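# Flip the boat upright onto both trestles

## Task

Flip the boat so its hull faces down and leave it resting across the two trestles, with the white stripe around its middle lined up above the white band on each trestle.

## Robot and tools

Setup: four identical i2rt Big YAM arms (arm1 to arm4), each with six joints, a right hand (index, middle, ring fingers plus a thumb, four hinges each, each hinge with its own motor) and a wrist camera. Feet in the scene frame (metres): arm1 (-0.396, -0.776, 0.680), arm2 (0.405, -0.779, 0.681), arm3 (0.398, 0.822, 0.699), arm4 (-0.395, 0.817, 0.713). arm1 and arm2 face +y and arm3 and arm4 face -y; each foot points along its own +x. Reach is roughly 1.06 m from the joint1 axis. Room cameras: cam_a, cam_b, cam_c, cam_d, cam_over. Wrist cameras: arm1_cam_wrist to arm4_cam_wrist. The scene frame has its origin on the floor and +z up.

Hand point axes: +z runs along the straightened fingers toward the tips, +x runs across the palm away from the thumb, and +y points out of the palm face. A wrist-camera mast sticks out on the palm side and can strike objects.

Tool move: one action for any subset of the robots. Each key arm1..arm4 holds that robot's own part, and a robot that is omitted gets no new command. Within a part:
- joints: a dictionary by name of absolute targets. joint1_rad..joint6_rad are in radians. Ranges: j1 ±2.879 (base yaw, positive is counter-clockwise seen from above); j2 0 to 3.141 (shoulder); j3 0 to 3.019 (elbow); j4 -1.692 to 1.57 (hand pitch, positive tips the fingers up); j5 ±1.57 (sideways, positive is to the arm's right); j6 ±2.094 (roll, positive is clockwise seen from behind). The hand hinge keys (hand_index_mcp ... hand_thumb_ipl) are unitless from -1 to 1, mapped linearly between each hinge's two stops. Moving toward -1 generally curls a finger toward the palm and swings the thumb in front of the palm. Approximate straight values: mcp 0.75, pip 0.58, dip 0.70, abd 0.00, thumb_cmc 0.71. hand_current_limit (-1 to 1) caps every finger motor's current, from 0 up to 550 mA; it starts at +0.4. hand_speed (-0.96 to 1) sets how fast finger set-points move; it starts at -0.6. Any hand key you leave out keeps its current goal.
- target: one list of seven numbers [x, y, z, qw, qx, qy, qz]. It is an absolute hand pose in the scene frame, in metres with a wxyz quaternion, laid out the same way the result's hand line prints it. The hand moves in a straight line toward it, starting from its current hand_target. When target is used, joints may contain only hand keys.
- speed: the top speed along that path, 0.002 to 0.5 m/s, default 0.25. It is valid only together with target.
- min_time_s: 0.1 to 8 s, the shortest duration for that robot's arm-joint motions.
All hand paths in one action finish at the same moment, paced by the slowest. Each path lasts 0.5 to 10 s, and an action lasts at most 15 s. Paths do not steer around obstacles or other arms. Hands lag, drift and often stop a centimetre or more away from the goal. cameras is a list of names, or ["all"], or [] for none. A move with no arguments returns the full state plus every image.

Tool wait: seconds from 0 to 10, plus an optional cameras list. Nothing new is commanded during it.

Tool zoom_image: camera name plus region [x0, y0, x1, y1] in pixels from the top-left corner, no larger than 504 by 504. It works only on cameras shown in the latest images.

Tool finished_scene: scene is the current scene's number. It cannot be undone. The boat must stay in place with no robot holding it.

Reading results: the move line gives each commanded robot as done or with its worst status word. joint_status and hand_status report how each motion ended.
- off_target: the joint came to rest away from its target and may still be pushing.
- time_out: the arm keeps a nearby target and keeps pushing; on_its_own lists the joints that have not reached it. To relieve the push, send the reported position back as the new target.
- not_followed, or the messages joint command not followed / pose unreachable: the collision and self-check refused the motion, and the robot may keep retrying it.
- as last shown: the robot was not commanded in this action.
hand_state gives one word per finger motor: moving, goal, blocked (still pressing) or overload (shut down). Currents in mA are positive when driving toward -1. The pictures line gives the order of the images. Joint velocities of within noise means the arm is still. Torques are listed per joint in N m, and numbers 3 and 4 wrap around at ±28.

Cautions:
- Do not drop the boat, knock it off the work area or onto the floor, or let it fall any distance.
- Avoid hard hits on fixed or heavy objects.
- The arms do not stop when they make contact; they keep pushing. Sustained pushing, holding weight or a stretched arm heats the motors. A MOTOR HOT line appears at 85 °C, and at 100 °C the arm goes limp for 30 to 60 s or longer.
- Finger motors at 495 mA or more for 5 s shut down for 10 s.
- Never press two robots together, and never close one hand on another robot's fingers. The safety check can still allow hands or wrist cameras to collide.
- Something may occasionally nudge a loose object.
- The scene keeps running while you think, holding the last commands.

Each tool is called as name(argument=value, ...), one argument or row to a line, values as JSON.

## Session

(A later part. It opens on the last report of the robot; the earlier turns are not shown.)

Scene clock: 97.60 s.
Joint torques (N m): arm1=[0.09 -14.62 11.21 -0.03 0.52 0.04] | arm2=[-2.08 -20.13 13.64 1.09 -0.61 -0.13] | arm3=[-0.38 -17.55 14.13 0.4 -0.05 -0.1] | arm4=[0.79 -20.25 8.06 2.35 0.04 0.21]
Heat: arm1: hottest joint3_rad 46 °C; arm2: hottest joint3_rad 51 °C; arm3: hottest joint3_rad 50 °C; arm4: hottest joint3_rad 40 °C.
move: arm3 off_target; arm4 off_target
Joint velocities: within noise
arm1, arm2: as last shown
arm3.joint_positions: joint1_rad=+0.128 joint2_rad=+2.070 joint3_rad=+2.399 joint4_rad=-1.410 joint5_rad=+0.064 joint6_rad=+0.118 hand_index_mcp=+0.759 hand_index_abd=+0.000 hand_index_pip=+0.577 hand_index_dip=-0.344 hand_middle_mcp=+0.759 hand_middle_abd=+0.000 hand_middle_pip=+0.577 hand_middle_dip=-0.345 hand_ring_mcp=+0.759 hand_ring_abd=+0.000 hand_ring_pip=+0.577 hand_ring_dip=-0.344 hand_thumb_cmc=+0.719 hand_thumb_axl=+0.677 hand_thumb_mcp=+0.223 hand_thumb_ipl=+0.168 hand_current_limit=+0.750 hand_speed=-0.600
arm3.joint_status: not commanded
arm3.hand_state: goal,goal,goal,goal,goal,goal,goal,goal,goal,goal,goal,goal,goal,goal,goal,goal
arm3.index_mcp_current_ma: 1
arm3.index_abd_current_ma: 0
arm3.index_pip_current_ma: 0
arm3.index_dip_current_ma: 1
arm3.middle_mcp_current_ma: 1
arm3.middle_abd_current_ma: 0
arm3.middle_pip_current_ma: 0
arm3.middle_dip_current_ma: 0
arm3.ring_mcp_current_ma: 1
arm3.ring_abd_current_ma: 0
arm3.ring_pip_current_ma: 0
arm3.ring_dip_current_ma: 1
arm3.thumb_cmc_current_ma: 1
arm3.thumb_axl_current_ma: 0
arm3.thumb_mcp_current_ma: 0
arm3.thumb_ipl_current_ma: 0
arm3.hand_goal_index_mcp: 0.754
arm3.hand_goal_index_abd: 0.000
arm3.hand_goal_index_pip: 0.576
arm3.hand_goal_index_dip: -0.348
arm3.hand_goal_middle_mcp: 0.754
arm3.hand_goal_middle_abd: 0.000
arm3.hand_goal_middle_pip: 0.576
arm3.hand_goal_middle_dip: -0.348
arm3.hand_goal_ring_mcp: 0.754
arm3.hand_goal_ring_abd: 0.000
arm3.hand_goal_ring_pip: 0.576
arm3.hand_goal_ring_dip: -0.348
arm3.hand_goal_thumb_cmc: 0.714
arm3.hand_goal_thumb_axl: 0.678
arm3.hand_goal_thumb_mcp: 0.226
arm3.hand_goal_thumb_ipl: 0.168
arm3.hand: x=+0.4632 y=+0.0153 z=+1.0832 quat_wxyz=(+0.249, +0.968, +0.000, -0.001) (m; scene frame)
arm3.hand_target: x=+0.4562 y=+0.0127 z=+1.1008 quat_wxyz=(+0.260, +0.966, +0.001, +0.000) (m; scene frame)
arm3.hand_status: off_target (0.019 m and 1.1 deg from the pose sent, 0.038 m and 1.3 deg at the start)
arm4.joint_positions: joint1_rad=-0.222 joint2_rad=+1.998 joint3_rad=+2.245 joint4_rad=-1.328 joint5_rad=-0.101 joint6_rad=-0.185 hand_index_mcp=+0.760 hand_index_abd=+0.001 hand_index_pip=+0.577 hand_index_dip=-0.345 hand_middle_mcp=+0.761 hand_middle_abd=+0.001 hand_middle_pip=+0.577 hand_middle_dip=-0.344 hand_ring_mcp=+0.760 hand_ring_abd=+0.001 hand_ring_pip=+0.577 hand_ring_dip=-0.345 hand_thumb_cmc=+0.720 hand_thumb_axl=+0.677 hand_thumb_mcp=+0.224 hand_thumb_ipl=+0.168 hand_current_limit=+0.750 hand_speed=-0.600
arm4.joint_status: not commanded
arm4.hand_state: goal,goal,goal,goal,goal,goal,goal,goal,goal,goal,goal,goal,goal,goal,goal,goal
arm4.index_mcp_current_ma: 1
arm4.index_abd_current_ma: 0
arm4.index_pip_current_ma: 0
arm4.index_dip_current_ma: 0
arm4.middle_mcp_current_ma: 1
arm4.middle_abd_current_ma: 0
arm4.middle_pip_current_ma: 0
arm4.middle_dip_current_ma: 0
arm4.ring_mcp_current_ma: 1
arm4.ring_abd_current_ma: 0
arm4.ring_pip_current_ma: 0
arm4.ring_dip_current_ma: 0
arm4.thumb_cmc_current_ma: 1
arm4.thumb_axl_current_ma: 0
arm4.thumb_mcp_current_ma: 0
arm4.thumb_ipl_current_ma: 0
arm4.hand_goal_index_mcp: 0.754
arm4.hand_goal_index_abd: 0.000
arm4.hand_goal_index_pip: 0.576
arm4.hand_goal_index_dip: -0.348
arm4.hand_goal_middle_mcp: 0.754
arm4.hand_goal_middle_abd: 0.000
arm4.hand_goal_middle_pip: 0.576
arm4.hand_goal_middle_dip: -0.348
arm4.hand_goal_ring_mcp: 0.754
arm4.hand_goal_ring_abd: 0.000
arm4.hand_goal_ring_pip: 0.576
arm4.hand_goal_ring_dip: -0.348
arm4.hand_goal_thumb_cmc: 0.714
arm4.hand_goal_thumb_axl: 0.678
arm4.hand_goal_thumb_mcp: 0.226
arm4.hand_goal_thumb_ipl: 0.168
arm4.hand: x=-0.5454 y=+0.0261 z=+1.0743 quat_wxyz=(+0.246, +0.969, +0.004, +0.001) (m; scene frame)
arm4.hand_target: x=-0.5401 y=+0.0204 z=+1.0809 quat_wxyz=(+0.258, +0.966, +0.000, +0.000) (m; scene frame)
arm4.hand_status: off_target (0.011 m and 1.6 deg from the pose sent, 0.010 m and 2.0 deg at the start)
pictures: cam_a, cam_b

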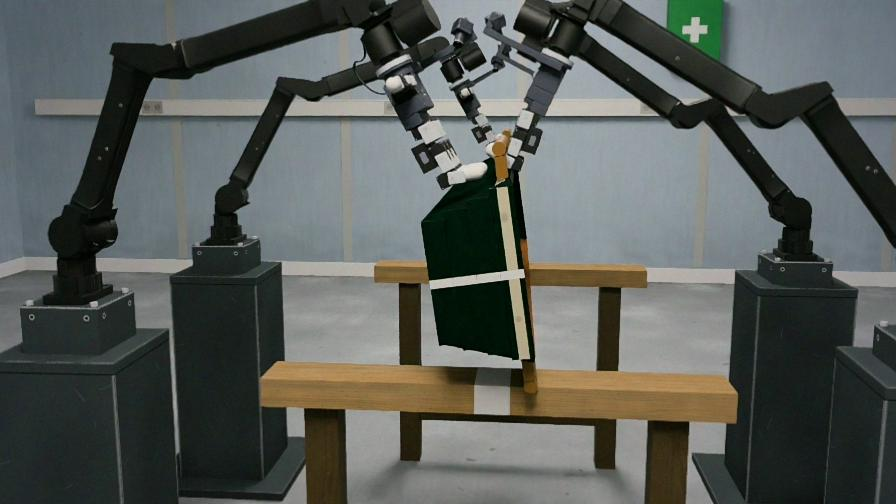

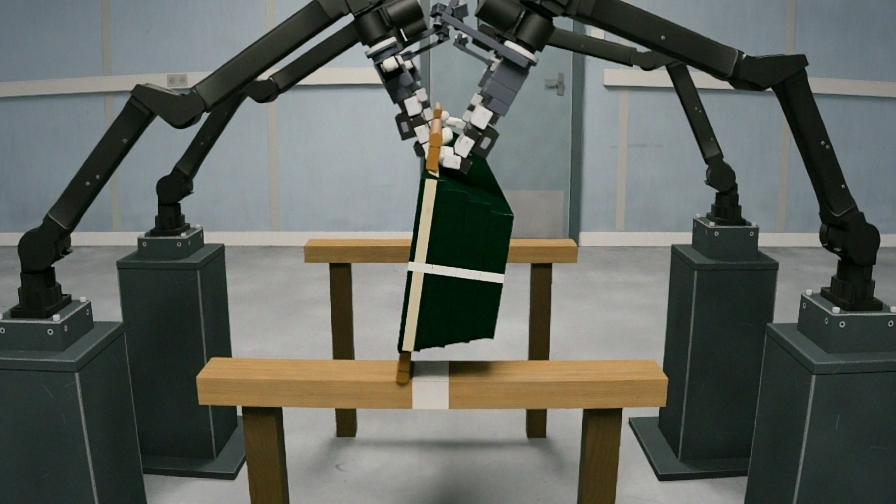

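move(
  arm4={"target": [-0.538, -0.010, 1.092, 0.2588, 0.9659, 0, 0], "speed": 0.1},
  arm3={"target": [0.454, -0.002, 1.102, 0.2588, 0.9659, 0, 0], "speed": 0.1},
  cameras=["cam_a", "cam_b"],
)

zoom_image(
  camera="cam_b",
  region=[400, 80, 500, 180],
)

zoom_image(
  camera="cam_a",
  region=[430, 100, 530, 200],
)

Scene clock: 100.47 s.
Joint torques (N m): arm1=[0.09 -14.68 11.22 -0.03 0.52 0.05] | arm2=[-2.08 -20.37 13.52 1.05 -0.61 -0.15] | arm3=[-1.49 -19.02 13.65 0.46 -0.01 -0.14] | arm4=[0.97 -21.6 11.08 0.62 0.06 0.15]
Heat: arm1: hottest joint3_rad 46 °C; arm2: hottest joint3_rad 51 °C; arm3: hottest joint3_rad 50 °C; arm4: hottest joint3_rad 40 °C.
move: arm3 off_target; arm4 off_target
Joint velocities: within noise
arm1, arm2: as last shown
arm1.joint_positions: joint1_rad=-0.070 joint2_rad=+2.207 joint3_rad=+2.787 joint4_rad=-1.690 joint5_rad=-0.047 joint6_rad=-0.086 hand_index_mcp=+0.847 hand_index_abd=-0.001 hand_index_pip=+0.545 hand_index_dip=-0.750 hand_middle_mcp=+0.843 hand_middle_abd=+0.000 hand_middle_pip=+0.555 hand_middle_dip=-0.759 hand_ring_mcp=+0.845 hand_ring_abd=-0.001 hand_ring_pip=+0.549 hand_ring_dip=-0.757 hand_thumb_cmc=+0.718 hand_thumb_axl=+0.677 hand_thumb_mcp=+0.224 hand_thumb_ipl=+0.168 hand_current_limit=+0.750 hand_speed=-0.600
arm1.index_mcp_current_ma: 405
arm1.middle_mcp_current_ma: 385
arm1.ring_mcp_current_ma: 396
arm2.joint_positions: joint1_rad=+0.108 joint2_rad=+2.281 joint3_rad=+2.887 joint4_rad=-1.678 joint5_rad=+0.062 joint6_rad=+0.089 hand_index_mcp=+0.889 hand_index_abd=+0.000 hand_index_pip=+0.506 hand_index_dip=-0.735 hand_middle_mcp=+0.889 hand_middle_abd=-0.001 hand_middle_pip=+0.491 hand_middle_dip=-0.724 hand_ring_mcp=+0.894 hand_ring_abd=+0.001 hand_ring_pip=+0.493 hand_ring_dip=-0.725 hand_thumb_cmc=+0.718 hand_thumb_axl=+0.677 hand_thumb_mcp=+0.223 hand_thumb_ipl=+0.168 hand_current_limit=+0.750 hand_speed=-0.600
arm2.index_mcp_current_ma: 290
arm2.middle_mcp_current_ma: 291
arm2.ring_mcp_current_ma: 310
arm2.hand: x=+0.3510 y=+0.0443 z=+1.0960 quat_wxyz=(+0.000, -0.006, +0.969, +0.248) (m; scene frame)
arm2.hand_target: x=+0.3602 y=+0.0592 z=+1.0707 quat_wxyz=(-0.003, -0.006, +0.971, +0.240) (m; scene frame)
arm3.joint_positions: joint1_rad=+0.123 joint2_rad=+2.148 joint3_rad=+2.539 joint4_rad=-1.470 joint5_rad=+0.062 joint6_rad=+0.115 hand_index_mcp=+0.759 hand_index_abd=+0.000 hand_index_pip=+0.577 hand_index_dip=-0.344 hand_middle_mcp=+0.759 hand_middle_abd=+0.000 hand_middle_pip=+0.577 hand_middle_dip=-0.345 hand_ring_mcp=+0.759 hand_ring_abd=+0.000 hand_ring_pip=+0.577 hand_ring_dip=-0.344 hand_thumb_cmc=+0.719 hand_thumb_axl=+0.677 hand_thumb_mcp=+0.223 hand_thumb_ipl=+0.168 hand_current_limit=+0.750 hand_speed=-0.600
arm3.joint_status: not commanded
arm3.hand_state: goal,goal,goal,goal,goal,goal,goal,goal,goal,goal,goal,goal,goal,goal,goal,goal
arm3.index_mcp_current_ma: 1
arm3.index_abd_current_ma: 0
arm3.index_pip_current_ma: 0
arm3.index_dip_current_ma: 1
arm3.middle_mcp_current_ma: 1
arm3.middle_abd_current_ma: 0
arm3.middle_pip_current_ma: 0
arm3.middle_dip_current_ma: 0
arm3.ring_mcp_current_ma: 1
arm3.ring_abd_current_ma: 0
arm3.ring_pip_current_ma: 0
arm3.ring_dip_current_ma: 1
arm3.thumb_cmc_current_ma: 1
arm3.thumb_axl_current_ma: 0
arm3.thumb_mcp_current_ma: 0
arm3.thumb_ipl_current_ma: 0
arm3.hand_goal_index_mcp: 0.754
arm3.hand_goal_index_abd: 0.000
arm3.hand_goal_index_pip: 0.576
arm3.hand_goal_index_dip: -0.348
arm3.hand_goal_middle_mcp: 0.754
arm3.hand_goal_middle_abd: 0.000
arm3.hand_goal_middle_pip: 0.576
arm3.hand_goal_middle_dip: -0.348
arm3.hand_goal_ring_mcp: 0.754
arm3.hand_goal_ring_abd: 0.000
arm3.hand_goal_ring_pip: 0.576
arm3.hand_goal_ring_dip: -0.348
arm3.hand_goal_thumb_cmc: 0.714
arm3.hand_goal_thumb_axl: 0.678
arm3.hand_goal_thumb_mcp: 0.226
arm3.hand_goal_thumb_ipl: 0.168
arm3.hand: x=+0.4613 y=+0.0004 z=+1.0859 quat_wxyz=(+0.250, +0.968, -0.001, -0.001) (m; scene frame)
arm3.hand_target: x=+0.4539 y=-0.0011 z=+1.1017 quat_wxyz=(+0.260, +0.966, +0.000, +0.000) (m; scene frame)
arm3.hand_status: off_target (0.018 m and 1.1 deg from the pose sent, 0.027 m and 1.1 deg at the start)
arm4.joint_positions: joint1_rad=-0.211 joint2_rad=+2.130 joint3_rad=+2.463 joint4_rad=-1.407 joint5_rad=-0.097 joint6_rad=-0.171 hand_index_mcp=+0.763 hand_index_abd=-0.002 hand_index_pip=+0.581 hand_index_dip=-0.349 hand_middle_mcp=+0.761 hand_middle_abd=+0.001 hand_middle_pip=+0.576 hand_middle_dip=-0.347 hand_ring_mcp=+0.761 hand_ring_abd=+0.003 hand_ring_pip=+0.576 hand_ring_dip=-0.350 hand_thumb_cmc=+0.720 hand_thumb_axl=+0.677 hand_thumb_mcp=+0.224 hand_thumb_ipl=+0.168 hand_current_limit=+0.750 hand_speed=-0.600
arm4.joint_status: not commanded
arm4.hand_state: goal,goal,goal,goal,goal,goal,goal,goal,goal,goal,goal,goal,goal,goal,goal,goal
arm4.index_mcp_current_ma: 2
arm4.index_abd_current_ma: 0
arm4.index_pip_current_ma: 1
arm4.index_dip_current_ma: 0
arm4.middle_mcp_current_ma: 1
arm4.middle_abd_current_ma: 0
arm4.middle_pip_current_ma: 0
arm4.middle_dip_current_ma: 0
arm4.ring_mcp_current_ma: 1
arm4.ring_abd_current_ma: 0
arm4.ring_pip_current_ma: 0
arm4.ring_dip_current_ma: 0
arm4.thumb_cmc_current_ma: 1
arm4.thumb_axl_current_ma: 0
arm4.thumb_mcp_current_ma: 0
arm4.thumb_ipl_current_ma: 0
arm4.hand_goal_index_mcp: 0.754
arm4.hand_goal_index_abd: 0.000
arm4.hand_goal_index_pip: 0.576
arm4.hand_goal_index_dip: -0.348
arm4.hand_goal_middle_mcp: 0.754
arm4.hand_goal_middle_abd: 0.000
arm4.hand_goal_middle_pip: 0.576
arm4.hand_goal_middle_dip: -0.348
arm4.hand_goal_ring_mcp: 0.754
arm4.hand_goal_ring_abd: 0.000
arm4.hand_goal_ring_pip: 0.576
arm4.hand_goal_ring_dip: -0.348
arm4.hand_goal_thumb_cmc: 0.714
arm4.hand_goal_thumb_axl: 0.678
arm4.hand_goal_thumb_mcp: 0.226
arm4.hand_goal_thumb_ipl: 0.168
arm4.hand: x=-0.5450 y=-0.0062 z=+1.0756 quat_wxyz=(+0.249, +0.969, +0.002, +0.001) (m; scene frame)
arm4.hand_target: x=-0.5378 y=-0.0094 z=+1.0915 quat_wxyz=(+0.260, +0.966, +0.000, +0.001) (m; scene frame)
arm4.hand_status: off_target (0.018 m and 1.2 deg from the pose sent, 0.041 m and 1.6 deg at the start)
pictures: cam_a, cam_b

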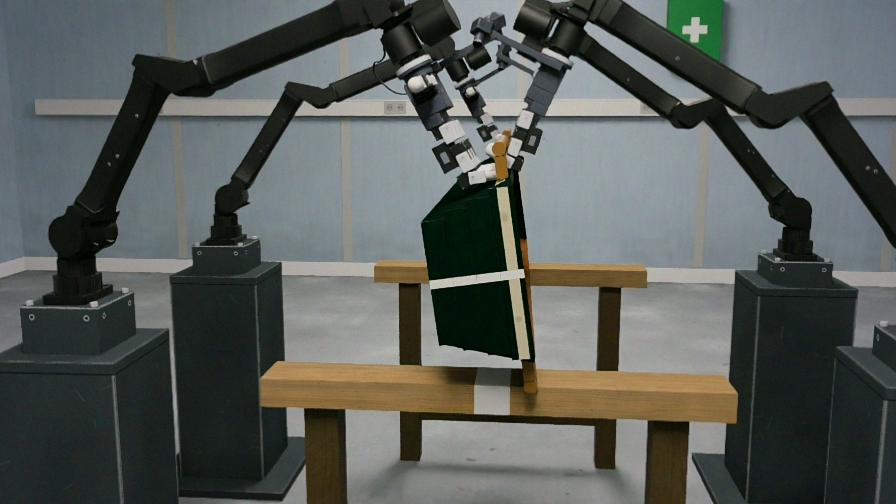

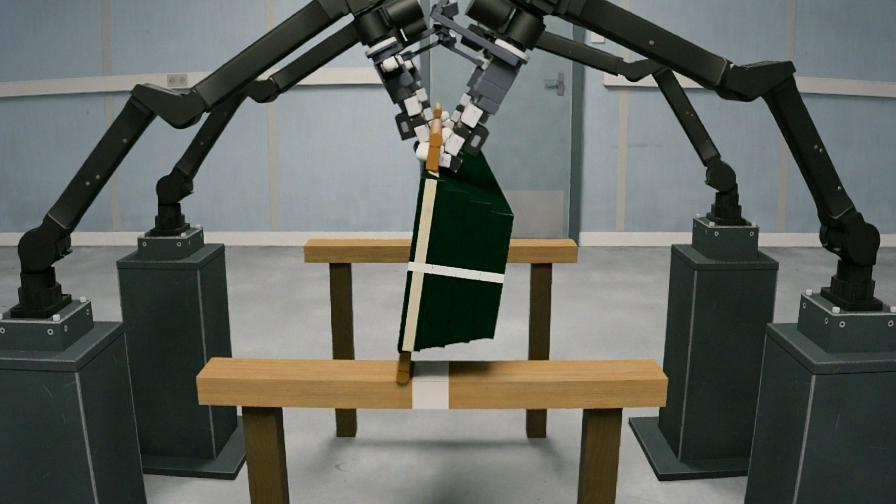

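Scaled by 5.040 from the camera's 896x504 image, which has a finer 1280x720 frame.

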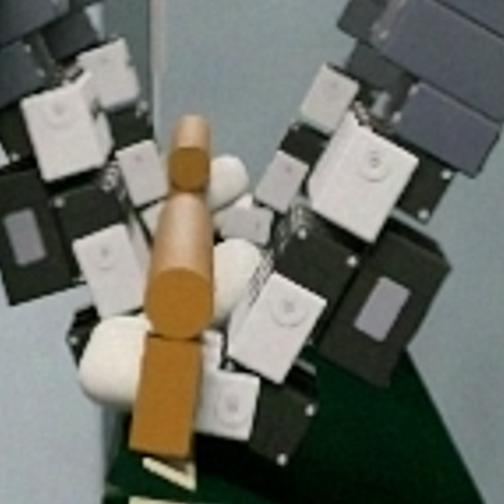

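Scaled by 5.040 from the camera's 896x504 image, which has a finer 1280x720 frame.

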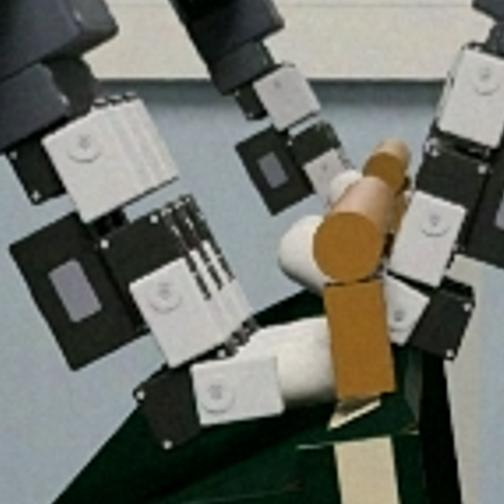

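move(
  arm4={"target": [-0.536, -0.038, 1.101, 0.2588, 0.9659, 0, 0], "speed": 0.08},
  cameras=["cam_a", "cam_b"],
)

zoom_image(
  camera="cam_a",
  region=[430, 100, 530, 200],
)

Scene clock: 103.53 s.
Joint torques (N m): arm1=[0.09 -14.62 11.22 -0.01 0.52 0.05] | arm2=[-2.43 -20.25 13.6 1.05 -0.6 -0.15] | arm3=[-0.62 -18.9 13.89 0.49 -0.08 -0.18] | arm4=[0.32 -22.18 10.86 1.98 0.05 0.02]
Heat: arm1: hottest joint3_rad 46 °C; arm2: hottest joint3_rad 50 °C; arm3: hottest joint3_rad 51 °C; arm4: hottest joint3_rad 41 °C.
move: arm4 off_target
Joint velocities: within noise
arm1, arm2, arm3: as last shown
arm1.ring_mcp_current_ma: 397
arm2.joint_positions: joint1_rad=+0.108 joint2_rad=+2.281 joint3_rad=+2.887 joint4_rad=-1.678 joint5_rad=+0.062 joint6_rad=+0.089 hand_index_mcp=+0.890 hand_index_abd=+0.000 hand_index_pip=+0.506 hand_index_dip=-0.735 hand_middle_mcp=+0.890 hand_middle_abd=-0.001 hand_middle_pip=+0.491 hand_middle_dip=-0.724 hand_ring_mcp=+0.894 hand_ring_abd=+0.001 hand_ring_pip=+0.493 hand_ring_dip=-0.725 hand_thumb_cmc=+0.718 hand_thumb_axl=+0.677 hand_thumb_mcp=+0.223 hand_thumb_ipl=+0.168 hand_current_limit=+0.750 hand_speed=-0.600
arm2.index_mcp_current_ma: 292
arm2.middle_mcp_current_ma: 293
arm2.ring_mcp_current_ma: 312
arm3.joint_positions: joint1_rad=+0.123 joint2_rad=+2.149 joint3_rad=+2.539 joint4_rad=-1.470 joint5_rad=+0.062 joint6_rad=+0.115 hand_index_mcp=+0.759 hand_index_abd=+0.000 hand_index_pip=+0.577 hand_index_dip=-0.344 hand_middle_mcp=+0.759 hand_middle_abd=+0.000 hand_middle_pip=+0.577 hand_middle_dip=-0.345 hand_ring_mcp=+0.759 hand_ring_abd=+0.000 hand_ring_pip=+0.577 hand_ring_dip=-0.344 hand_thumb_cmc=+0.719 hand_thumb_axl=+0.677 hand_thumb_mcp=+0.223 hand_thumb_ipl=+0.168 hand_current_limit=+0.750 hand_speed=-0.600
arm3.hand: x=+0.4613 y=+0.0002 z=+1.0853 quat_wxyz=(+0.250, +0.968, -0.001, -0.001) (m; scene frame)
arm3.hand_target: x=+0.4539 y=-0.0011 z=+1.1019 quat_wxyz=(+0.260, +0.966, +0.000, +0.000) (m; scene frame)
arm4.joint_positions: joint1_rad=-0.201 joint2_rad=+2.340 joint3_rad=+2.878 joint4_rad=-1.602 joint5_rad=-0.091 joint6_rad=-0.148 hand_index_mcp=+0.807 hand_index_abd=-0.007 hand_index_pip=+0.589 hand_index_dip=-0.359 hand_middle_mcp=+0.760 hand_middle_abd=+0.001 hand_middle_pip=+0.576 hand_middle_dip=-0.347 hand_ring_mcp=+0.761 hand_ring_abd=+0.003 hand_ring_pip=+0.576 hand_ring_dip=-0.350 hand_thumb_cmc=+0.720 hand_thumb_axl=+0.677 hand_thumb_mcp=+0.224 hand_thumb_ipl=+0.168 hand_current_limit=+0.750 hand_speed=-0.600
arm4.joint_status: not commanded
arm4.hand_state: blocked,goal,goal,goal,goal,goal,goal,goal,goal,goal,goal,goal,goal,goal,goal,goal
arm4.index_mcp_current_ma: 56
arm4.index_abd_current_ma: -1
arm4.index_pip_current_ma: 3
arm4.index_dip_current_ma: -3
arm4.middle_mcp_current_ma: 1
arm4.middle_abd_current_ma: 0
arm4.middle_pip_current_ma: 0
arm4.middle_dip_current_ma: 0
arm4.ring_mcp_current_ma: 1
arm4.ring_abd_current_ma: 0
arm4.ring_pip_current_ma: 0
arm4.ring_dip_current_ma: 0
arm4.thumb_cmc_current_ma: 1
arm4.thumb_axl_current_ma: 0
arm4.thumb_mcp_current_ma: 0
arm4.thumb_ipl_current_ma: 0
arm4.hand_goal_index_mcp: 0.754
arm4.hand_goal_index_abd: 0.000
arm4.hand_goal_index_pip: 0.576
arm4.hand_goal_index_dip: -0.348
arm4.hand_goal_middle_mcp: 0.754
arm4.hand_goal_middle_abd: 0.000
arm4.hand_goal_middle_pip: 0.576
arm4.hand_goal_middle_dip: -0.348
arm4.hand_goal_ring_mcp: 0.754
arm4.hand_goal_ring_abd: 0.000
arm4.hand_goal_ring_pip: 0.576
arm4.hand_goal_ring_dip: -0.348
arm4.hand_goal_thumb_cmc: 0.714
arm4.hand_goal_thumb_axl: 0.678
arm4.hand_goal_thumb_mcp: 0.226
arm4.hand_goal_thumb_ipl: 0.168
arm4.hand: x=-0.5435 y=-0.0293 z=+1.0881 quat_wxyz=(+0.253, +0.967, -0.005, +0.001) (m; scene frame)
arm4.hand_target: x=-0.5357 y=-0.0362 z=+1.1003 quat_wxyz=(+0.273, +0.962, +0.000, -0.002) (m; scene frame)
arm4.hand_status: off_target (0.017 m and 0.8 deg from the pose sent, 0.042 m and 1.2 deg at the start; a joint's target at an end of its range on 18 of 45 steps)
pictures: cam_a, cam_b

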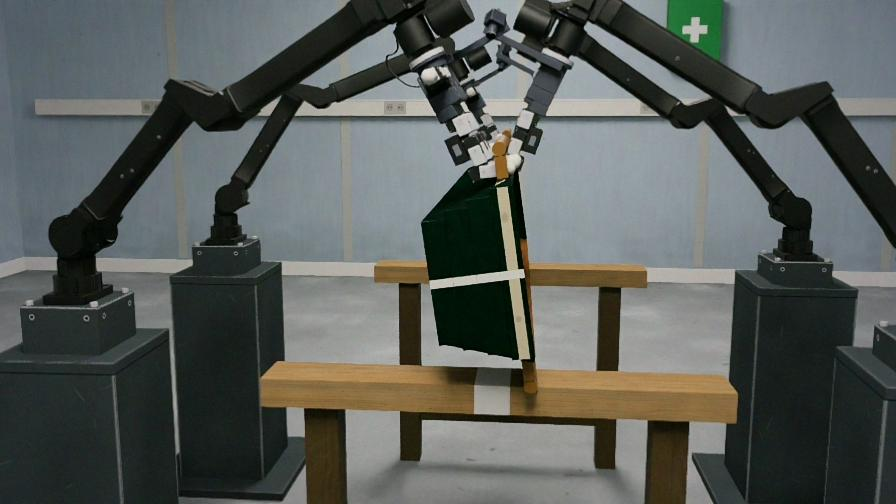

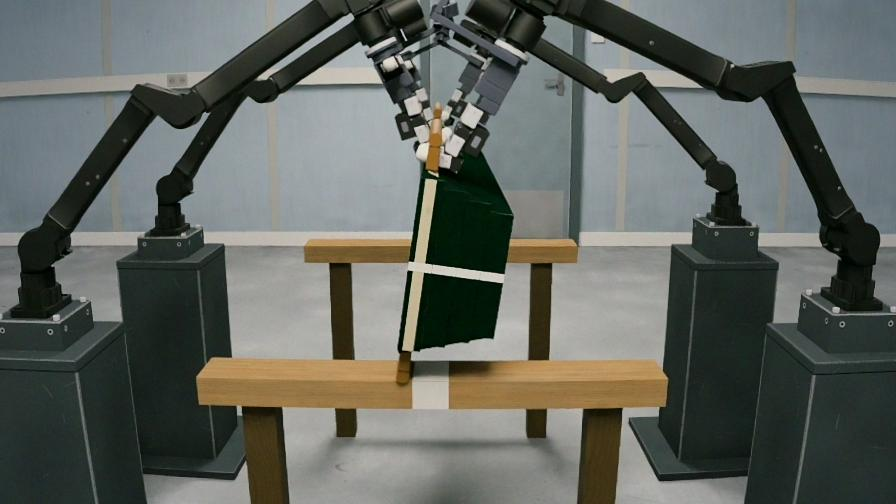

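Scaled by 5.040 from the camera's 896x504 image, which has a finer 1280x720 frame.

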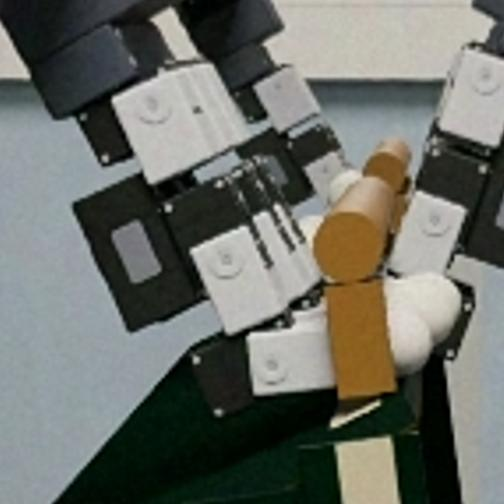

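move(
  arm4={"target": [-0.524, -0.018, 1.097, 0.2588, 0.9659, 0, 0], "speed": 0.1},
)

move(
  arm4={"target": [-0.524, -0.044, 1.102, 0.2588, 0.9659, 0, 0], "speed": 0.1},
  cameras=["cam_a", "arm4_cam_wrist", "arm3_cam_wrist"],
)

zoom_image(
  camera="cam_a",
  region=[430, 100, 530, 200],
)

Scene clock: 107.07 s.
Joint torques (N m): arm1=[0.15 -14.68 11.22 -0.01 0.51 0.04] | arm2=[-2.61 -20.42 13.38 1.1 -0.58 -0.12] | arm3=[-0.79 -19.19 14 0.49 -0.05 -0.12] | arm4=[0.03 -23.94 7.3 2.48 0.05 0.11]
Heat: arm1: hottest joint3_rad 46 °C; arm2: hottest joint3_rad 51 °C; arm3: hottest joint3_rad 51 °C; arm4: hottest joint3_rad 41 °C.
move: arm4 off_target
Joint velocities: within noise
arm1, arm2, arm3: as last shown
arm1.hand_target: x=-0.3152 y=+0.0404 z=+1.0715 quat_wxyz=(+0.002, -0.001, +0.977, +0.211) (m; scene frame)
arm2.joint_positions: joint1_rad=+0.108 joint2_rad=+2.281 joint3_rad=+2.888 joint4_rad=-1.678 joint5_rad=+0.062 joint6_rad=+0.089 hand_index_mcp=+0.890 hand_index_abd=+0.000 hand_index_pip=+0.506 hand_index_dip=-0.735 hand_middle_mcp=+0.890 hand_middle_abd=-0.001 hand_middle_pip=+0.491 hand_middle_dip=-0.724 hand_ring_mcp=+0.894 hand_ring_abd=+0.001 hand_ring_pip=+0.493 hand_ring_dip=-0.725 hand_thumb_cmc=+0.718 hand_thumb_axl=+0.677 hand_thumb_mcp=+0.223 hand_thumb_ipl=+0.168 hand_current_limit=+0.750 hand_speed=-0.600
arm2.hand: x=+0.3510 y=+0.0444 z=+1.0961 quat_wxyz=(+0.000, -0.006, +0.969, +0.248) (m; scene frame)
arm2.hand_target: x=+0.3602 y=+0.0591 z=+1.0708 quat_wxyz=(-0.003, -0.006, +0.971, +0.240) (m; scene frame)
arm4.joint_positions: joint1_rad=-0.192 joint2_rad=+2.214 joint3_rad=+2.623 joint4_rad=-1.503 joint5_rad=-0.084 joint6_rad=-0.148 hand_index_mcp=+0.755 hand_index_abd=-0.002 hand_index_pip=+0.574 hand_index_dip=-0.350 hand_middle_mcp=+0.753 hand_middle_abd=+0.001 hand_middle_pip=+0.574 hand_middle_dip=-0.349 hand_ring_mcp=+0.751 hand_ring_abd=+0.003 hand_ring_pip=+0.574 hand_ring_dip=-0.350 hand_thumb_cmc=+0.720 hand_thumb_axl=+0.677 hand_thumb_mcp=+0.224 hand_thumb_ipl=+0.168 hand_current_limit=+0.750 hand_speed=-0.600
arm4.joint_status: not commanded
arm4.hand_state: goal,goal,goal,goal,goal,goal,goal,goal,goal,goal,goal,goal,goal,goal,goal,goal
arm4.index_mcp_current_ma: 0
arm4.index_abd_current_ma: 0
arm4.index_pip_current_ma: 0
arm4.index_dip_current_ma: 0
arm4.middle_mcp_current_ma: 0
arm4.middle_abd_current_ma: 0
arm4.middle_pip_current_ma: 0
arm4.middle_dip_current_ma: 0
arm4.ring_mcp_current_ma: 0
arm4.ring_abd_current_ma: 0
arm4.ring_pip_current_ma: 0
arm4.ring_dip_current_ma: 0
arm4.thumb_cmc_current_ma: 1
arm4.thumb_axl_current_ma: 0
arm4.thumb_mcp_current_ma: 0
arm4.thumb_ipl_current_ma: 0
arm4.hand_goal_index_mcp: 0.754
arm4.hand_goal_index_abd: 0.000
arm4.hand_goal_index_pip: 0.576
arm4.hand_goal_index_dip: -0.348
arm4.hand_goal_middle_mcp: 0.754
arm4.hand_goal_middle_abd: 0.000
arm4.hand_goal_middle_pip: 0.576
arm4.hand_goal_middle_dip: -0.348
arm4.hand_goal_ring_mcp: 0.754
arm4.hand_goal_ring_abd: 0.000
arm4.hand_goal_ring_pip: 0.576
arm4.hand_goal_ring_dip: -0.348
arm4.hand_goal_thumb_cmc: 0.714
arm4.hand_goal_thumb_axl: 0.678
arm4.hand_goal_thumb_mcp: 0.226
arm4.hand_goal_thumb_ipl: 0.168
arm4.hand: x=-0.5348 y=-0.0169 z=+1.0758 quat_wxyz=(+0.238, +0.971, -0.002, +0.002) (m; scene frame)
arm4.hand_target: x=-0.5239 y=-0.0174 z=+1.0973 quat_wxyz=(+0.259, +0.966, +0.000, +0.000) (m; scene frame)
arm4.hand_status: off_target (0.024 m and 2.4 deg from the pose sent, 0.024 m and 0.8 deg at the start)
pictures: none

Scene clock: 108.30 s.
Joint torques (N m): arm1=[0.21 -14.62 11.21 -0.03 0.52 0.05] | arm2=[-2.08 -20.48 13.57 1.09 -0.61 -0.15] | arm3=[-0.67 -18.49 13.82 0.4 -0.04 -0.15] | arm4=[-0.03 -22.59 10.62 1.4 0 0.21]
Heat: arm1: hottest joint3_rad 46 °C; arm2: hottest joint3_rad 51 °C; arm3: hottest joint3_rad 52 °C; arm4: hottest joint3_rad 41 °C.
move: arm4 off_target
Joint velocities: within noise
arm1.joint_positions: joint1_rad=-0.070 joint2_rad=+2.207 joint3_rad=+2.787 joint4_rad=-1.690 joint5_rad=-0.047 joint6_rad=-0.086 hand_index_mcp=+0.847 hand_index_abd=+0.000 hand_index_pip=+0.545 hand_index_dip=-0.750 hand_middle_mcp=+0.843 hand_middle_abd=+0.000 hand_middle_pip=+0.555 hand_middle_dip=-0.759 hand_ring_mcp=+0.845 hand_ring_abd=-0.001 hand_ring_pip=+0.549 hand_ring_dip=-0.757 hand_thumb_cmc=+0.718 hand_thumb_axl=+0.677 hand_thumb_mcp=+0.224 hand_thumb_ipl=+0.168 hand_current_limit=+0.750 hand_speed=-0.600
arm1.joint_status: not commanded
arm1.hand_state: blocked,goal,blocked,blocked,blocked,goal,blocked,blocked,blocked,goal,blocked,blocked,goal,goal,goal,goal
arm1.index_mcp_current_ma: 406
arm1.index_abd_current_ma: -1
arm1.index_pip_current_ma: 481
arm1.index_dip_current_ma: 448
arm1.middle_mcp_current_ma: 385
arm1.middle_abd_current_ma: 0
arm1.middle_pip_current_ma: 481
arm1.middle_dip_current_ma: 401
arm1.ring_mcp_current_ma: 397
arm1.ring_abd_current_ma: -3
arm1.ring_pip_current_ma: 481
arm1.ring_dip_current_ma: 413
arm1.thumb_cmc_current_ma: 12
arm1.thumb_axl_current_ma: -2
arm1.thumb_mcp_current_ma: -9
arm1.thumb_ipl_current_ma: -1
arm1.hand_goal_index_mcp: 0.760
arm1.hand_goal_index_abd: 0.000
arm1.hand_goal_index_pip: 0.360
arm1.hand_goal_index_dip: -0.850
arm1.hand_goal_middle_mcp: 0.760
arm1.hand_goal_middle_abd: 0.000
arm1.hand_goal_middle_pip: 0.360
arm1.hand_goal_middle_dip: -0.850
arm1.hand_goal_ring_mcp: 0.760
arm1.hand_goal_ring_abd: 0.000
arm1.hand_goal_ring_pip: 0.360
arm1.hand_goal_ring_dip: -0.850
arm1.hand_goal_thumb_cmc: 0.714
arm1.hand_goal_thumb_axl: 0.678
arm1.hand_goal_thumb_mcp: 0.226
arm1.hand_goal_thumb_ipl: 0.168
arm1.hand: x=-0.3107 y=+0.0291 z=+1.0994 quat_wxyz=(-0.001, +0.000, +0.973, +0.229) (m; scene frame)
arm1.hand_target: x=-0.3152 y=+0.0404 z=+1.0715 quat_wxyz=(+0.002, -0.001, +0.977, +0.211) (m; scene frame)
arm1.hand_status: not commanded
arm2.joint_positions: joint1_rad=+0.108 joint2_rad=+2.281 joint3_rad=+2.888 joint4_rad=-1.678 joint5_rad=+0.062 joint6_rad=+0.089 hand_index_mcp=+0.891 hand_index_abd=+0.000 hand_index_pip=+0.506 hand_index_dip=-0.735 hand_middle_mcp=+0.891 hand_middle_abd=-0.001 hand_middle_pip=+0.491 hand_middle_dip=-0.724 hand_ring_mcp=+0.895 hand_ring_abd=+0.001 hand_ring_pip=+0.493 hand_ring_dip=-0.725 hand_thumb_cmc=+0.718 hand_thumb_axl=+0.677 hand_thumb_mcp=+0.223 hand_thumb_ipl=+0.168 hand_current_limit=+0.750 hand_speed=-0.600
arm2.joint_status: not commanded
arm2.hand_state: blocked,goal,blocked,blocked,blocked,goal,blocked,blocked,blocked,goal,blocked,blocked,goal,goal,goal,goal
arm2.index_mcp_current_ma: 297
arm2.index_abd_current_ma: 0
arm2.index_pip_current_ma: 326
arm2.index_dip_current_ma: 211
arm2.middle_mcp_current_ma: 298
arm2.middle_abd_current_ma: 0
arm2.middle_pip_current_ma: 265
arm2.middle_dip_current_ma: 251
arm2.ring_mcp_current_ma: 318
arm2.ring_abd_current_ma: 0
arm2.ring_pip_current_ma: 271
arm2.ring_dip_current_ma: 247
arm2.thumb_cmc_current_ma: 0
arm2.thumb_axl_current_ma: 0
arm2.thumb_mcp_current_ma: 0
arm2.thumb_ipl_current_ma: 0
arm2.hand_goal_index_mcp: 0.760
arm2.hand_goal_index_abd: 0.000
arm2.hand_goal_index_pip: 0.360
arm2.hand_goal_index_dip: -0.850
arm2.hand_goal_middle_mcp: 0.760
arm2.hand_goal_middle_abd: 0.000
arm2.hand_goal_middle_pip: 0.360
arm2.hand_goal_middle_dip: -0.850
arm2.hand_goal_ring_mcp: 0.760
arm2.hand_goal_ring_abd: 0.000
arm2.hand_goal_ring_pip: 0.360
arm2.hand_goal_ring_dip: -0.850
arm2.hand_goal_thumb_cmc: 0.714
arm2.hand_goal_thumb_axl: 0.678
arm2.hand_goal_thumb_mcp: 0.226
arm2.hand_goal_thumb_ipl: 0.168
arm2.hand: x=+0.3510 y=+0.0444 z=+1.0961 quat_wxyz=(+0.000, -0.006, +0.969, +0.248) (m; scene frame)
arm2.hand_target: x=+0.3602 y=+0.0591 z=+1.0708 quat_wxyz=(-0.003, -0.006, +0.971, +0.240) (m; scene frame)
arm2.hand_status: not commanded
arm3: as last shown
arm4.joint_positions: joint1_rad=-0.183 joint2_rad=+2.350 joint3_rad=+2.878 joint4_rad=-1.571 joint5_rad=-0.081 joint6_rad=-0.155 hand_index_mcp=+0.756 hand_index_abd=-0.002 hand_index_pip=+0.575 hand_index_dip=-0.350 hand_middle_mcp=+0.759 hand_middle_abd=+0.001 hand_middle_pip=+0.575 hand_middle_dip=-0.349 hand_ring_mcp=+0.773 hand_ring_abd=+0.000 hand_ring_pip=+0.567 hand_ring_dip=-0.357 hand_thumb_cmc=+0.719 hand_thumb_axl=+0.677 hand_thumb_mcp=+0.224 hand_thumb_ipl=+0.168 hand_current_limit=+0.750 hand_speed=-0.600
arm4.joint_status: not commanded
arm4.hand_state: goal,goal,goal,goal,goal,goal,goal,goal,goal,goal,goal,goal,goal,goal,goal,goal
arm4.index_mcp_current_ma: 0
arm4.index_abd_current_ma: 0
arm4.index_pip_current_ma: 0
arm4.index_dip_current_ma: 0
arm4.middle_mcp_current_ma: 1
arm4.middle_abd_current_ma: 0
arm4.middle_pip_current_ma: 0
arm4.middle_dip_current_ma: 0
arm4.ring_mcp_current_ma: 8
arm4.ring_abd_current_ma: 0
arm4.ring_pip_current_ma: -2
arm4.ring_dip_current_ma: -2
arm4.thumb_cmc_current_ma: 1
arm4.thumb_axl_current_ma: 0
arm4.thumb_mcp_current_ma: 0
arm4.thumb_ipl_current_ma: 0
arm4.hand_goal_index_mcp: 0.754
arm4.hand_goal_index_abd: 0.000
arm4.hand_goal_index_pip: 0.576
arm4.hand_goal_index_dip: -0.348
arm4.hand_goal_middle_mcp: 0.754
arm4.hand_goal_middle_abd: 0.000
arm4.hand_goal_middle_pip: 0.576
arm4.hand_goal_middle_dip: -0.348
arm4.hand_goal_ring_mcp: 0.754
arm4.hand_goal_ring_abd: 0.000
arm4.hand_goal_ring_pip: 0.576
arm4.hand_goal_ring_dip: -0.348
arm4.hand_goal_thumb_cmc: 0.714
arm4.hand_goal_thumb_axl: 0.678
arm4.hand_goal_thumb_mcp: 0.226
arm4.hand_goal_thumb_ipl: 0.168
arm4.hand: x=-0.5306 y=-0.0394 z=+1.0856 quat_wxyz=(+0.262, +0.965, +0.007, -0.003) (m; scene frame)
arm4.hand_target: x=-0.5230 y=-0.0424 z=+1.1012 quat_wxyz=(+0.281, +0.960, +0.004, -0.004) (m; scene frame)
arm4.hand_status: off_target (0.018 m and 1.0 deg from the pose sent, 0.039 m and 2.4 deg at the start; a joint's target at an end of its range on 18 of 37 steps)
pictures: arm3_cam_wrist, arm4_cam_wrist, cam_a
camera_calibration:
arm3_cam_wrist: T_world_to_cam=[[-0.772111, -0.571762, 0.277369, 0.093085], [-0.460244, 0.804082, 0.376335, -0.2394], [-0.438201, 0.162915, -0.88399, 1.28299], [0, 0, 0, 1]] pos_world=[0.523897, 0.0367018, 1.19843]
arm4_cam_wrist: T_world_to_cam=[[-0.769408, -0.543468, 0.33564, -0.760389], [-0.420843, 0.826588, 0.373688, -0.645744], [-0.480524, 0.146267, -0.864698, 0.813429], [0, 0, 0, 1]] pos_world=[-0.465933, 0.00154, 1.19989]

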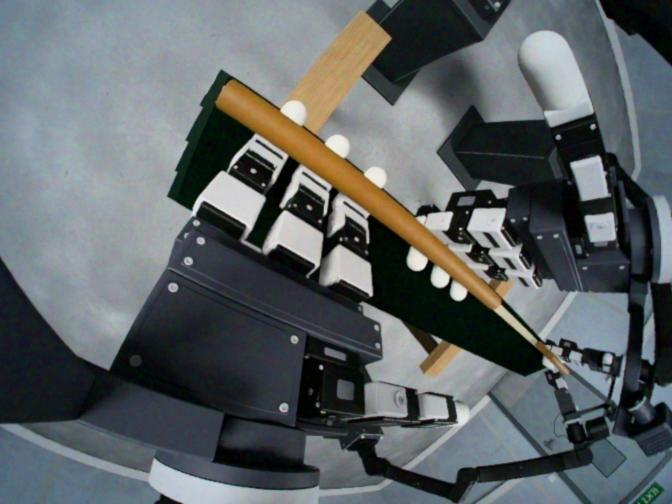

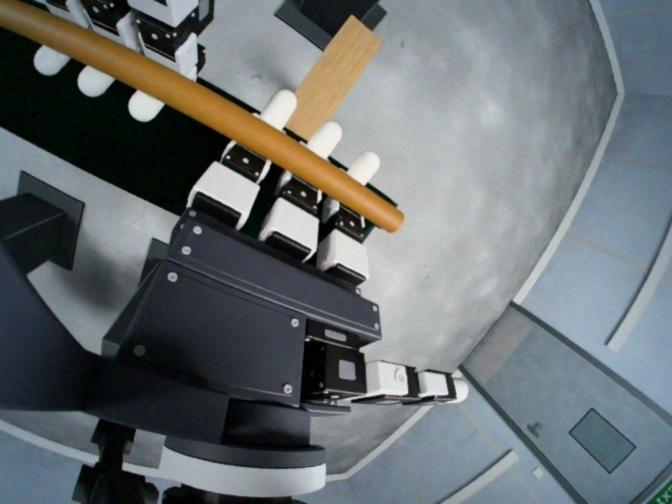

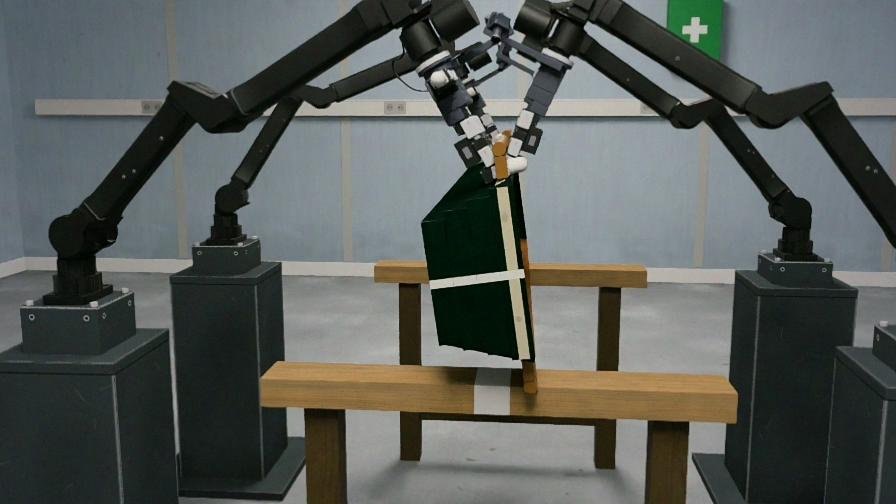

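Scaled by 5.040 from the camera's 896x504 image, which has a finer 1280x720 frame.

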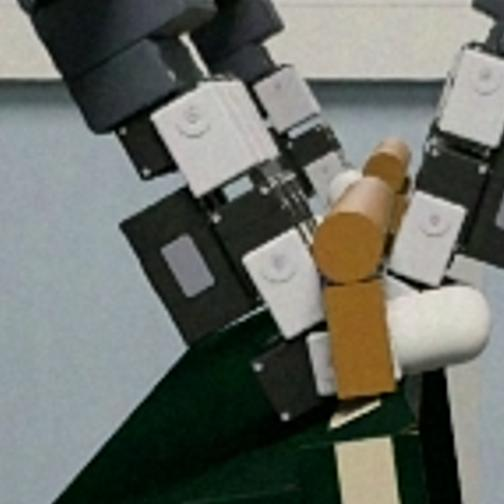

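move(
  arm3={"target": [0.454, -0.012, 1.108, 0.2588, 0.9659, 0, 0], "speed": 0.1, "joints": {"hand_index_dip": -0.8, "hand_middle_dip": -0.8, "hand_ring_dip": -0.8}},
  arm4={"target": [-0.524, -0.050, 1.108, 0.2588, 0.9659, 0, 0], "speed": 0.1, "joints": {"hand_index_dip": -0.8, "hand_middle_dip": -0.8, "hand_ring_dip": -0.8}},
  cameras=["cam_a", "cam_b", "arm4_cam_wrist", "arm3_cam_wrist"],
)

zoom_image(
  camera="cam_a",
  region=[430, 100, 530, 200],
)

zoom_image(
  camera="cam_b",
  region=[400, 80, 500, 180],
)

Scene clock: 111.70 s.
Joint torques (N m): arm1=[0.15 -14.62 11.22 -0.03 0.51 0.05] | arm2=[-2.32 -20.54 13.38 1.03 -0.59 -0.15] | arm3=[-0.85 -19.96 13.46 0.53 -0.03 -0.13] | arm4=[-0.03 -22.83 10.62 2.5 0.06 0.27]
Heat: arm1: hottest joint3_rad 45 °C; arm2: hottest joint3_rad 51 °C; arm3: hottest joint3_rad 52 °C; arm4: hottest joint3_rad 41 °C.
move: arm3 off_target; arm4 off_target
Joint velocities: within noise
arm1, arm2: as last shown
arm1.hand_target: x=-0.3152 y=+0.0404 z=+1.0716 quat_wxyz=(+0.002, -0.001, +0.977, +0.212) (m; scene frame)
arm2.joint_positions: joint1_rad=+0.108 joint2_rad=+2.282 joint3_rad=+2.888 joint4_rad=-1.678 joint5_rad=+0.062 joint6_rad=+0.089 hand_index_mcp=+0.891 hand_index_abd=+0.000 hand_index_pip=+0.506 hand_index_dip=-0.735 hand_middle_mcp=+0.891 hand_middle_abd=-0.001 hand_middle_pip=+0.491 hand_middle_dip=-0.724 hand_ring_mcp=+0.895 hand_ring_abd=+0.001 hand_ring_pip=+0.493 hand_ring_dip=-0.725 hand_thumb_cmc=+0.718 hand_thumb_axl=+0.677 hand_thumb_mcp=+0.223 hand_thumb_ipl=+0.168 hand_current_limit=+0.750 hand_speed=-0.600
arm2.hand: x=+0.3510 y=+0.0444 z=+1.0962 quat_wxyz=(+0.000, -0.006, +0.969, +0.248) (m; scene frame)
arm3.joint_positions: joint1_rad=+0.121 joint2_rad=+2.263 joint3_rad=+2.754 joint4_rad=-1.577 joint5_rad=+0.059 joint6_rad=+0.112 hand_index_mcp=+0.764 hand_index_abd=+0.000 hand_index_pip=+0.581 hand_index_dip=-0.795 hand_middle_mcp=+0.759 hand_middle_abd=+0.000 hand_middle_pip=+0.581 hand_middle_dip=-0.797 hand_ring_mcp=+0.759 hand_ring_abd=+0.000 hand_ring_pip=+0.577 hand_ring_dip=-0.796 hand_thumb_cmc=+0.719 hand_thumb_axl=+0.677 hand_thumb_mcp=+0.223 hand_thumb_ipl=+0.168 hand_current_limit=+0.750 hand_speed=-0.600
arm3.joint_status: all done
arm3.hand_state: goal,goal,goal,goal,goal,goal,goal,goal,goal,goal,goal,goal,goal,goal,goal,goal
arm3.index_mcp_current_ma: 4
arm3.index_abd_current_ma: 0
arm3.index_pip_current_ma: 1
arm3.index_dip_current_ma: 1
arm3.middle_mcp_current_ma: 1
arm3.middle_abd_current_ma: 0
arm3.middle_pip_current_ma: 1
arm3.middle_dip_current_ma: 0
arm3.ring_mcp_current_ma: 1
arm3.ring_abd_current_ma: 0
arm3.ring_pip_current_ma: 0
arm3.ring_dip_current_ma: 1
arm3.thumb_cmc_current_ma: 1
arm3.thumb_axl_current_ma: 0
arm3.thumb_mcp_current_ma: 0
arm3.thumb_ipl_current_ma: 0
arm3.hand_goal_index_mcp: 0.754
arm3.hand_goal_index_abd: 0.000
arm3.hand_goal_index_pip: 0.576
arm3.hand_goal_index_dip: -0.800
arm3.hand_goal_middle_mcp: 0.754
arm3.hand_goal_middle_abd: 0.000
arm3.hand_goal_middle_pip: 0.576
arm3.hand_goal_middle_dip: -0.800
arm3.hand_goal_ring_mcp: 0.754
arm3.hand_goal_ring_abd: 0.000
arm3.hand_goal_ring_pip: 0.576
arm3.hand_goal_ring_dip: -0.800
arm3.hand_goal_thumb_cmc: 0.714
arm3.hand_goal_thumb_axl: 0.678
arm3.hand_goal_thumb_mcp: 0.226
arm3.hand_goal_thumb_ipl: 0.168
arm3.hand: x=+0.4621 y=-0.0126 z=+1.0867 quat_wxyz=(+0.246, +0.969, +0.000, -0.001) (m; scene frame)
arm3.hand_target: x=+0.4540 y=-0.0110 z=+1.1074 quat_wxyz=(+0.261, +0.965, +0.000, +0.000) (m; scene frame)
arm3.hand_status: off_target (0.023 m and 1.5 deg from the pose sent, 0.027 m and 1.1 deg at the start)
arm4.joint_positions: joint1_rad=-0.182 joint2_rad=+2.355 joint3_rad=+2.880 joint4_rad=-1.571 joint5_rad=-0.080 joint6_rad=-0.152 hand_index_mcp=+0.756 hand_index_abd=-0.002 hand_index_pip=+0.575 hand_index_dip=-0.797 hand_middle_mcp=+0.760 hand_middle_abd=+0.001 hand_middle_pip=+0.575 hand_middle_dip=-0.796 hand_ring_mcp=+0.774 hand_ring_abd=+0.000 hand_ring_pip=+0.574 hand_ring_dip=-0.797 hand_thumb_cmc=+0.719 hand_thumb_axl=+0.677 hand_thumb_mcp=+0.224 hand_thumb_ipl=+0.168 hand_current_limit=+0.750 hand_speed=-0.600
arm4.joint_status: all done
arm4.hand_state: goal,goal,goal,goal,goal,goal,goal,goal,goal,goal,goal,goal,goal,goal,goal,goal
arm4.index_mcp_current_ma: 0
arm4.index_abd_current_ma: 0
arm4.index_pip_current_ma: 0
arm4.index_dip_current_ma: 0
arm4.middle_mcp_current_ma: 1
arm4.middle_abd_current_ma: 0
arm4.middle_pip_current_ma: 0
arm4.middle_dip_current_ma: 0
arm4.ring_mcp_current_ma: 9
arm4.ring_abd_current_ma: 0
arm4.ring_pip_current_ma: 0
arm4.ring_dip_current_ma: 0
arm4.thumb_cmc_current_ma: 1
arm4.thumb_axl_current_ma: 0
arm4.thumb_mcp_current_ma: 0
arm4.thumb_ipl_current_ma: 0
arm4.hand_goal_index_mcp: 0.754
arm4.hand_goal_index_abd: 0.000
arm4.hand_goal_index_pip: 0.576
arm4.hand_goal_index_dip: -0.800
arm4.hand_goal_middle_mcp: 0.754
arm4.hand_goal_middle_abd: 0.000
arm4.hand_goal_middle_pip: 0.576
arm4.hand_goal_middle_dip: -0.800
arm4.hand_goal_ring_mcp: 0.754
arm4.hand_goal_ring_abd: 0.000
arm4.hand_goal_ring_pip: 0.576
arm4.hand_goal_ring_dip: -0.800
arm4.hand_goal_thumb_cmc: 0.714
arm4.hand_goal_thumb_axl: 0.678
arm4.hand_goal_thumb_mcp: 0.226
arm4.hand_goal_thumb_ipl: 0.168
arm4.hand: x=-0.5309 y=-0.0404 z=+1.0827 quat_wxyz=(+0.261, +0.965, +0.006, -0.004) (m; scene frame)
arm4.hand_target: x=-0.5238 y=-0.0468 z=+1.1070 quat_wxyz=(+0.294, +0.956, +0.001, -0.006) (m; scene frame)
arm4.hand_status: off_target (0.028 m and 0.8 deg from the pose sent, 0.026 m and 1.0 deg at the start; a joint's target at an end of its range on 47 of 50 steps)
pictures: arm3_cam_wrist, arm4_cam_wrist, cam_a, cam_b
camera_calibration:
arm3_cam_wrist: T_world_to_cam=[[-0.770921, -0.575481, 0.272951, 0.0902537], [-0.462122, 0.800285, 0.382081, -0.23477], [-0.438319, 0.168418, -0.8829, 1.28561], [0, 0, 0, 1]] pos_world=[0.524595, 0.0233017, 1.20013]
arm4_cam_wrist: T_world_to_cam=[[-0.771295, -0.542059, 0.33358, -0.758968], [-0.418559, 0.826808, 0.375761, -0.644913], [-0.479492, 0.150199, -0.864597, 0.81146], [0, 0, 0, 1]] pos_world=[-0.466234, -0.0000669784, 1.1971]

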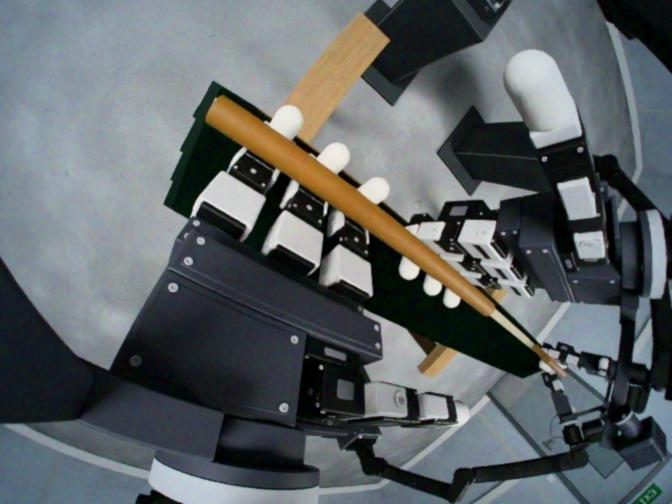

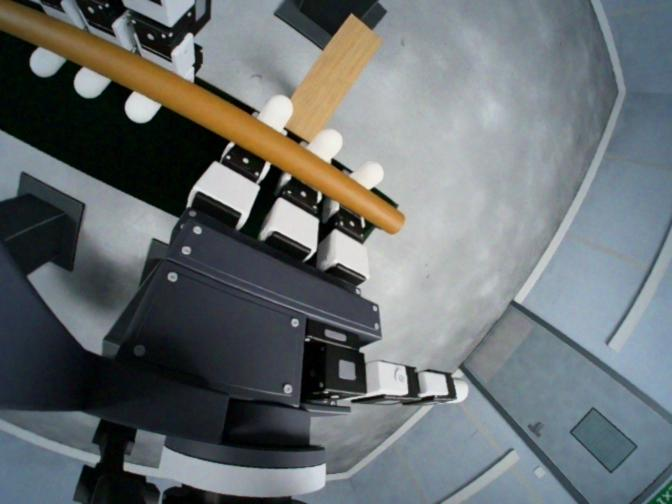

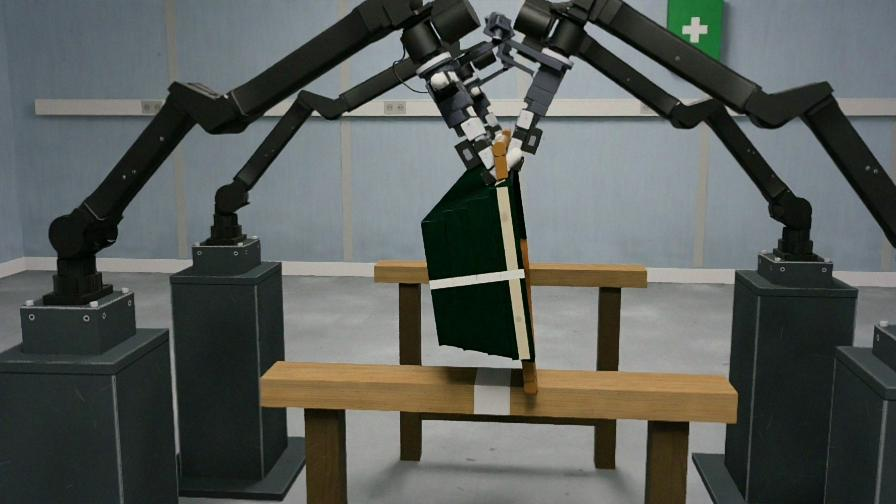

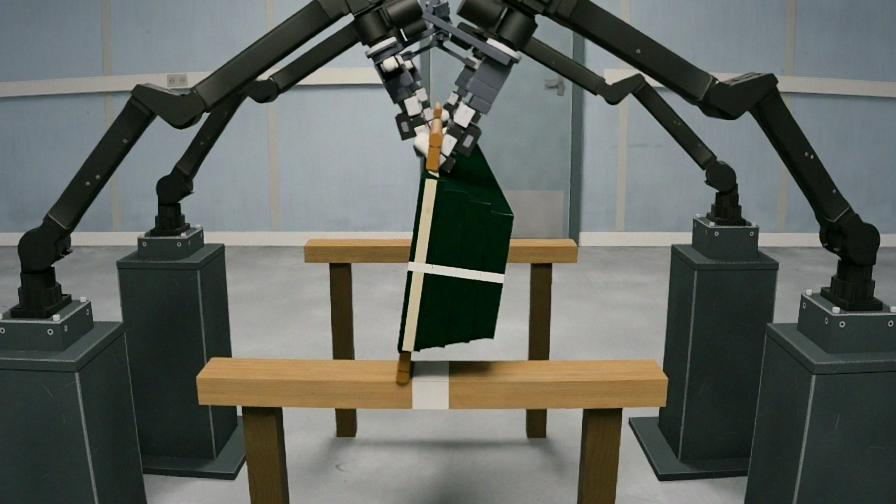

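Scaled by 5.040 from the camera's 896x504 image, which has a finer 1280x720 frame.

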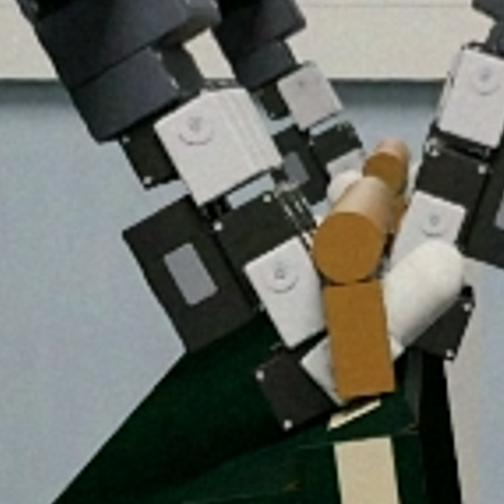

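Scaled by 5.040 from the camera's 896x504 image, which has a finer 1280x720 frame.

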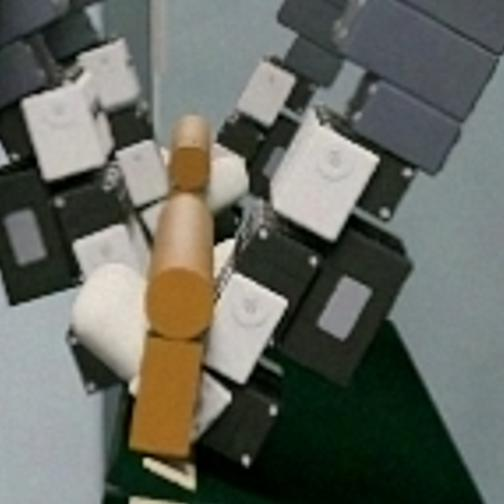

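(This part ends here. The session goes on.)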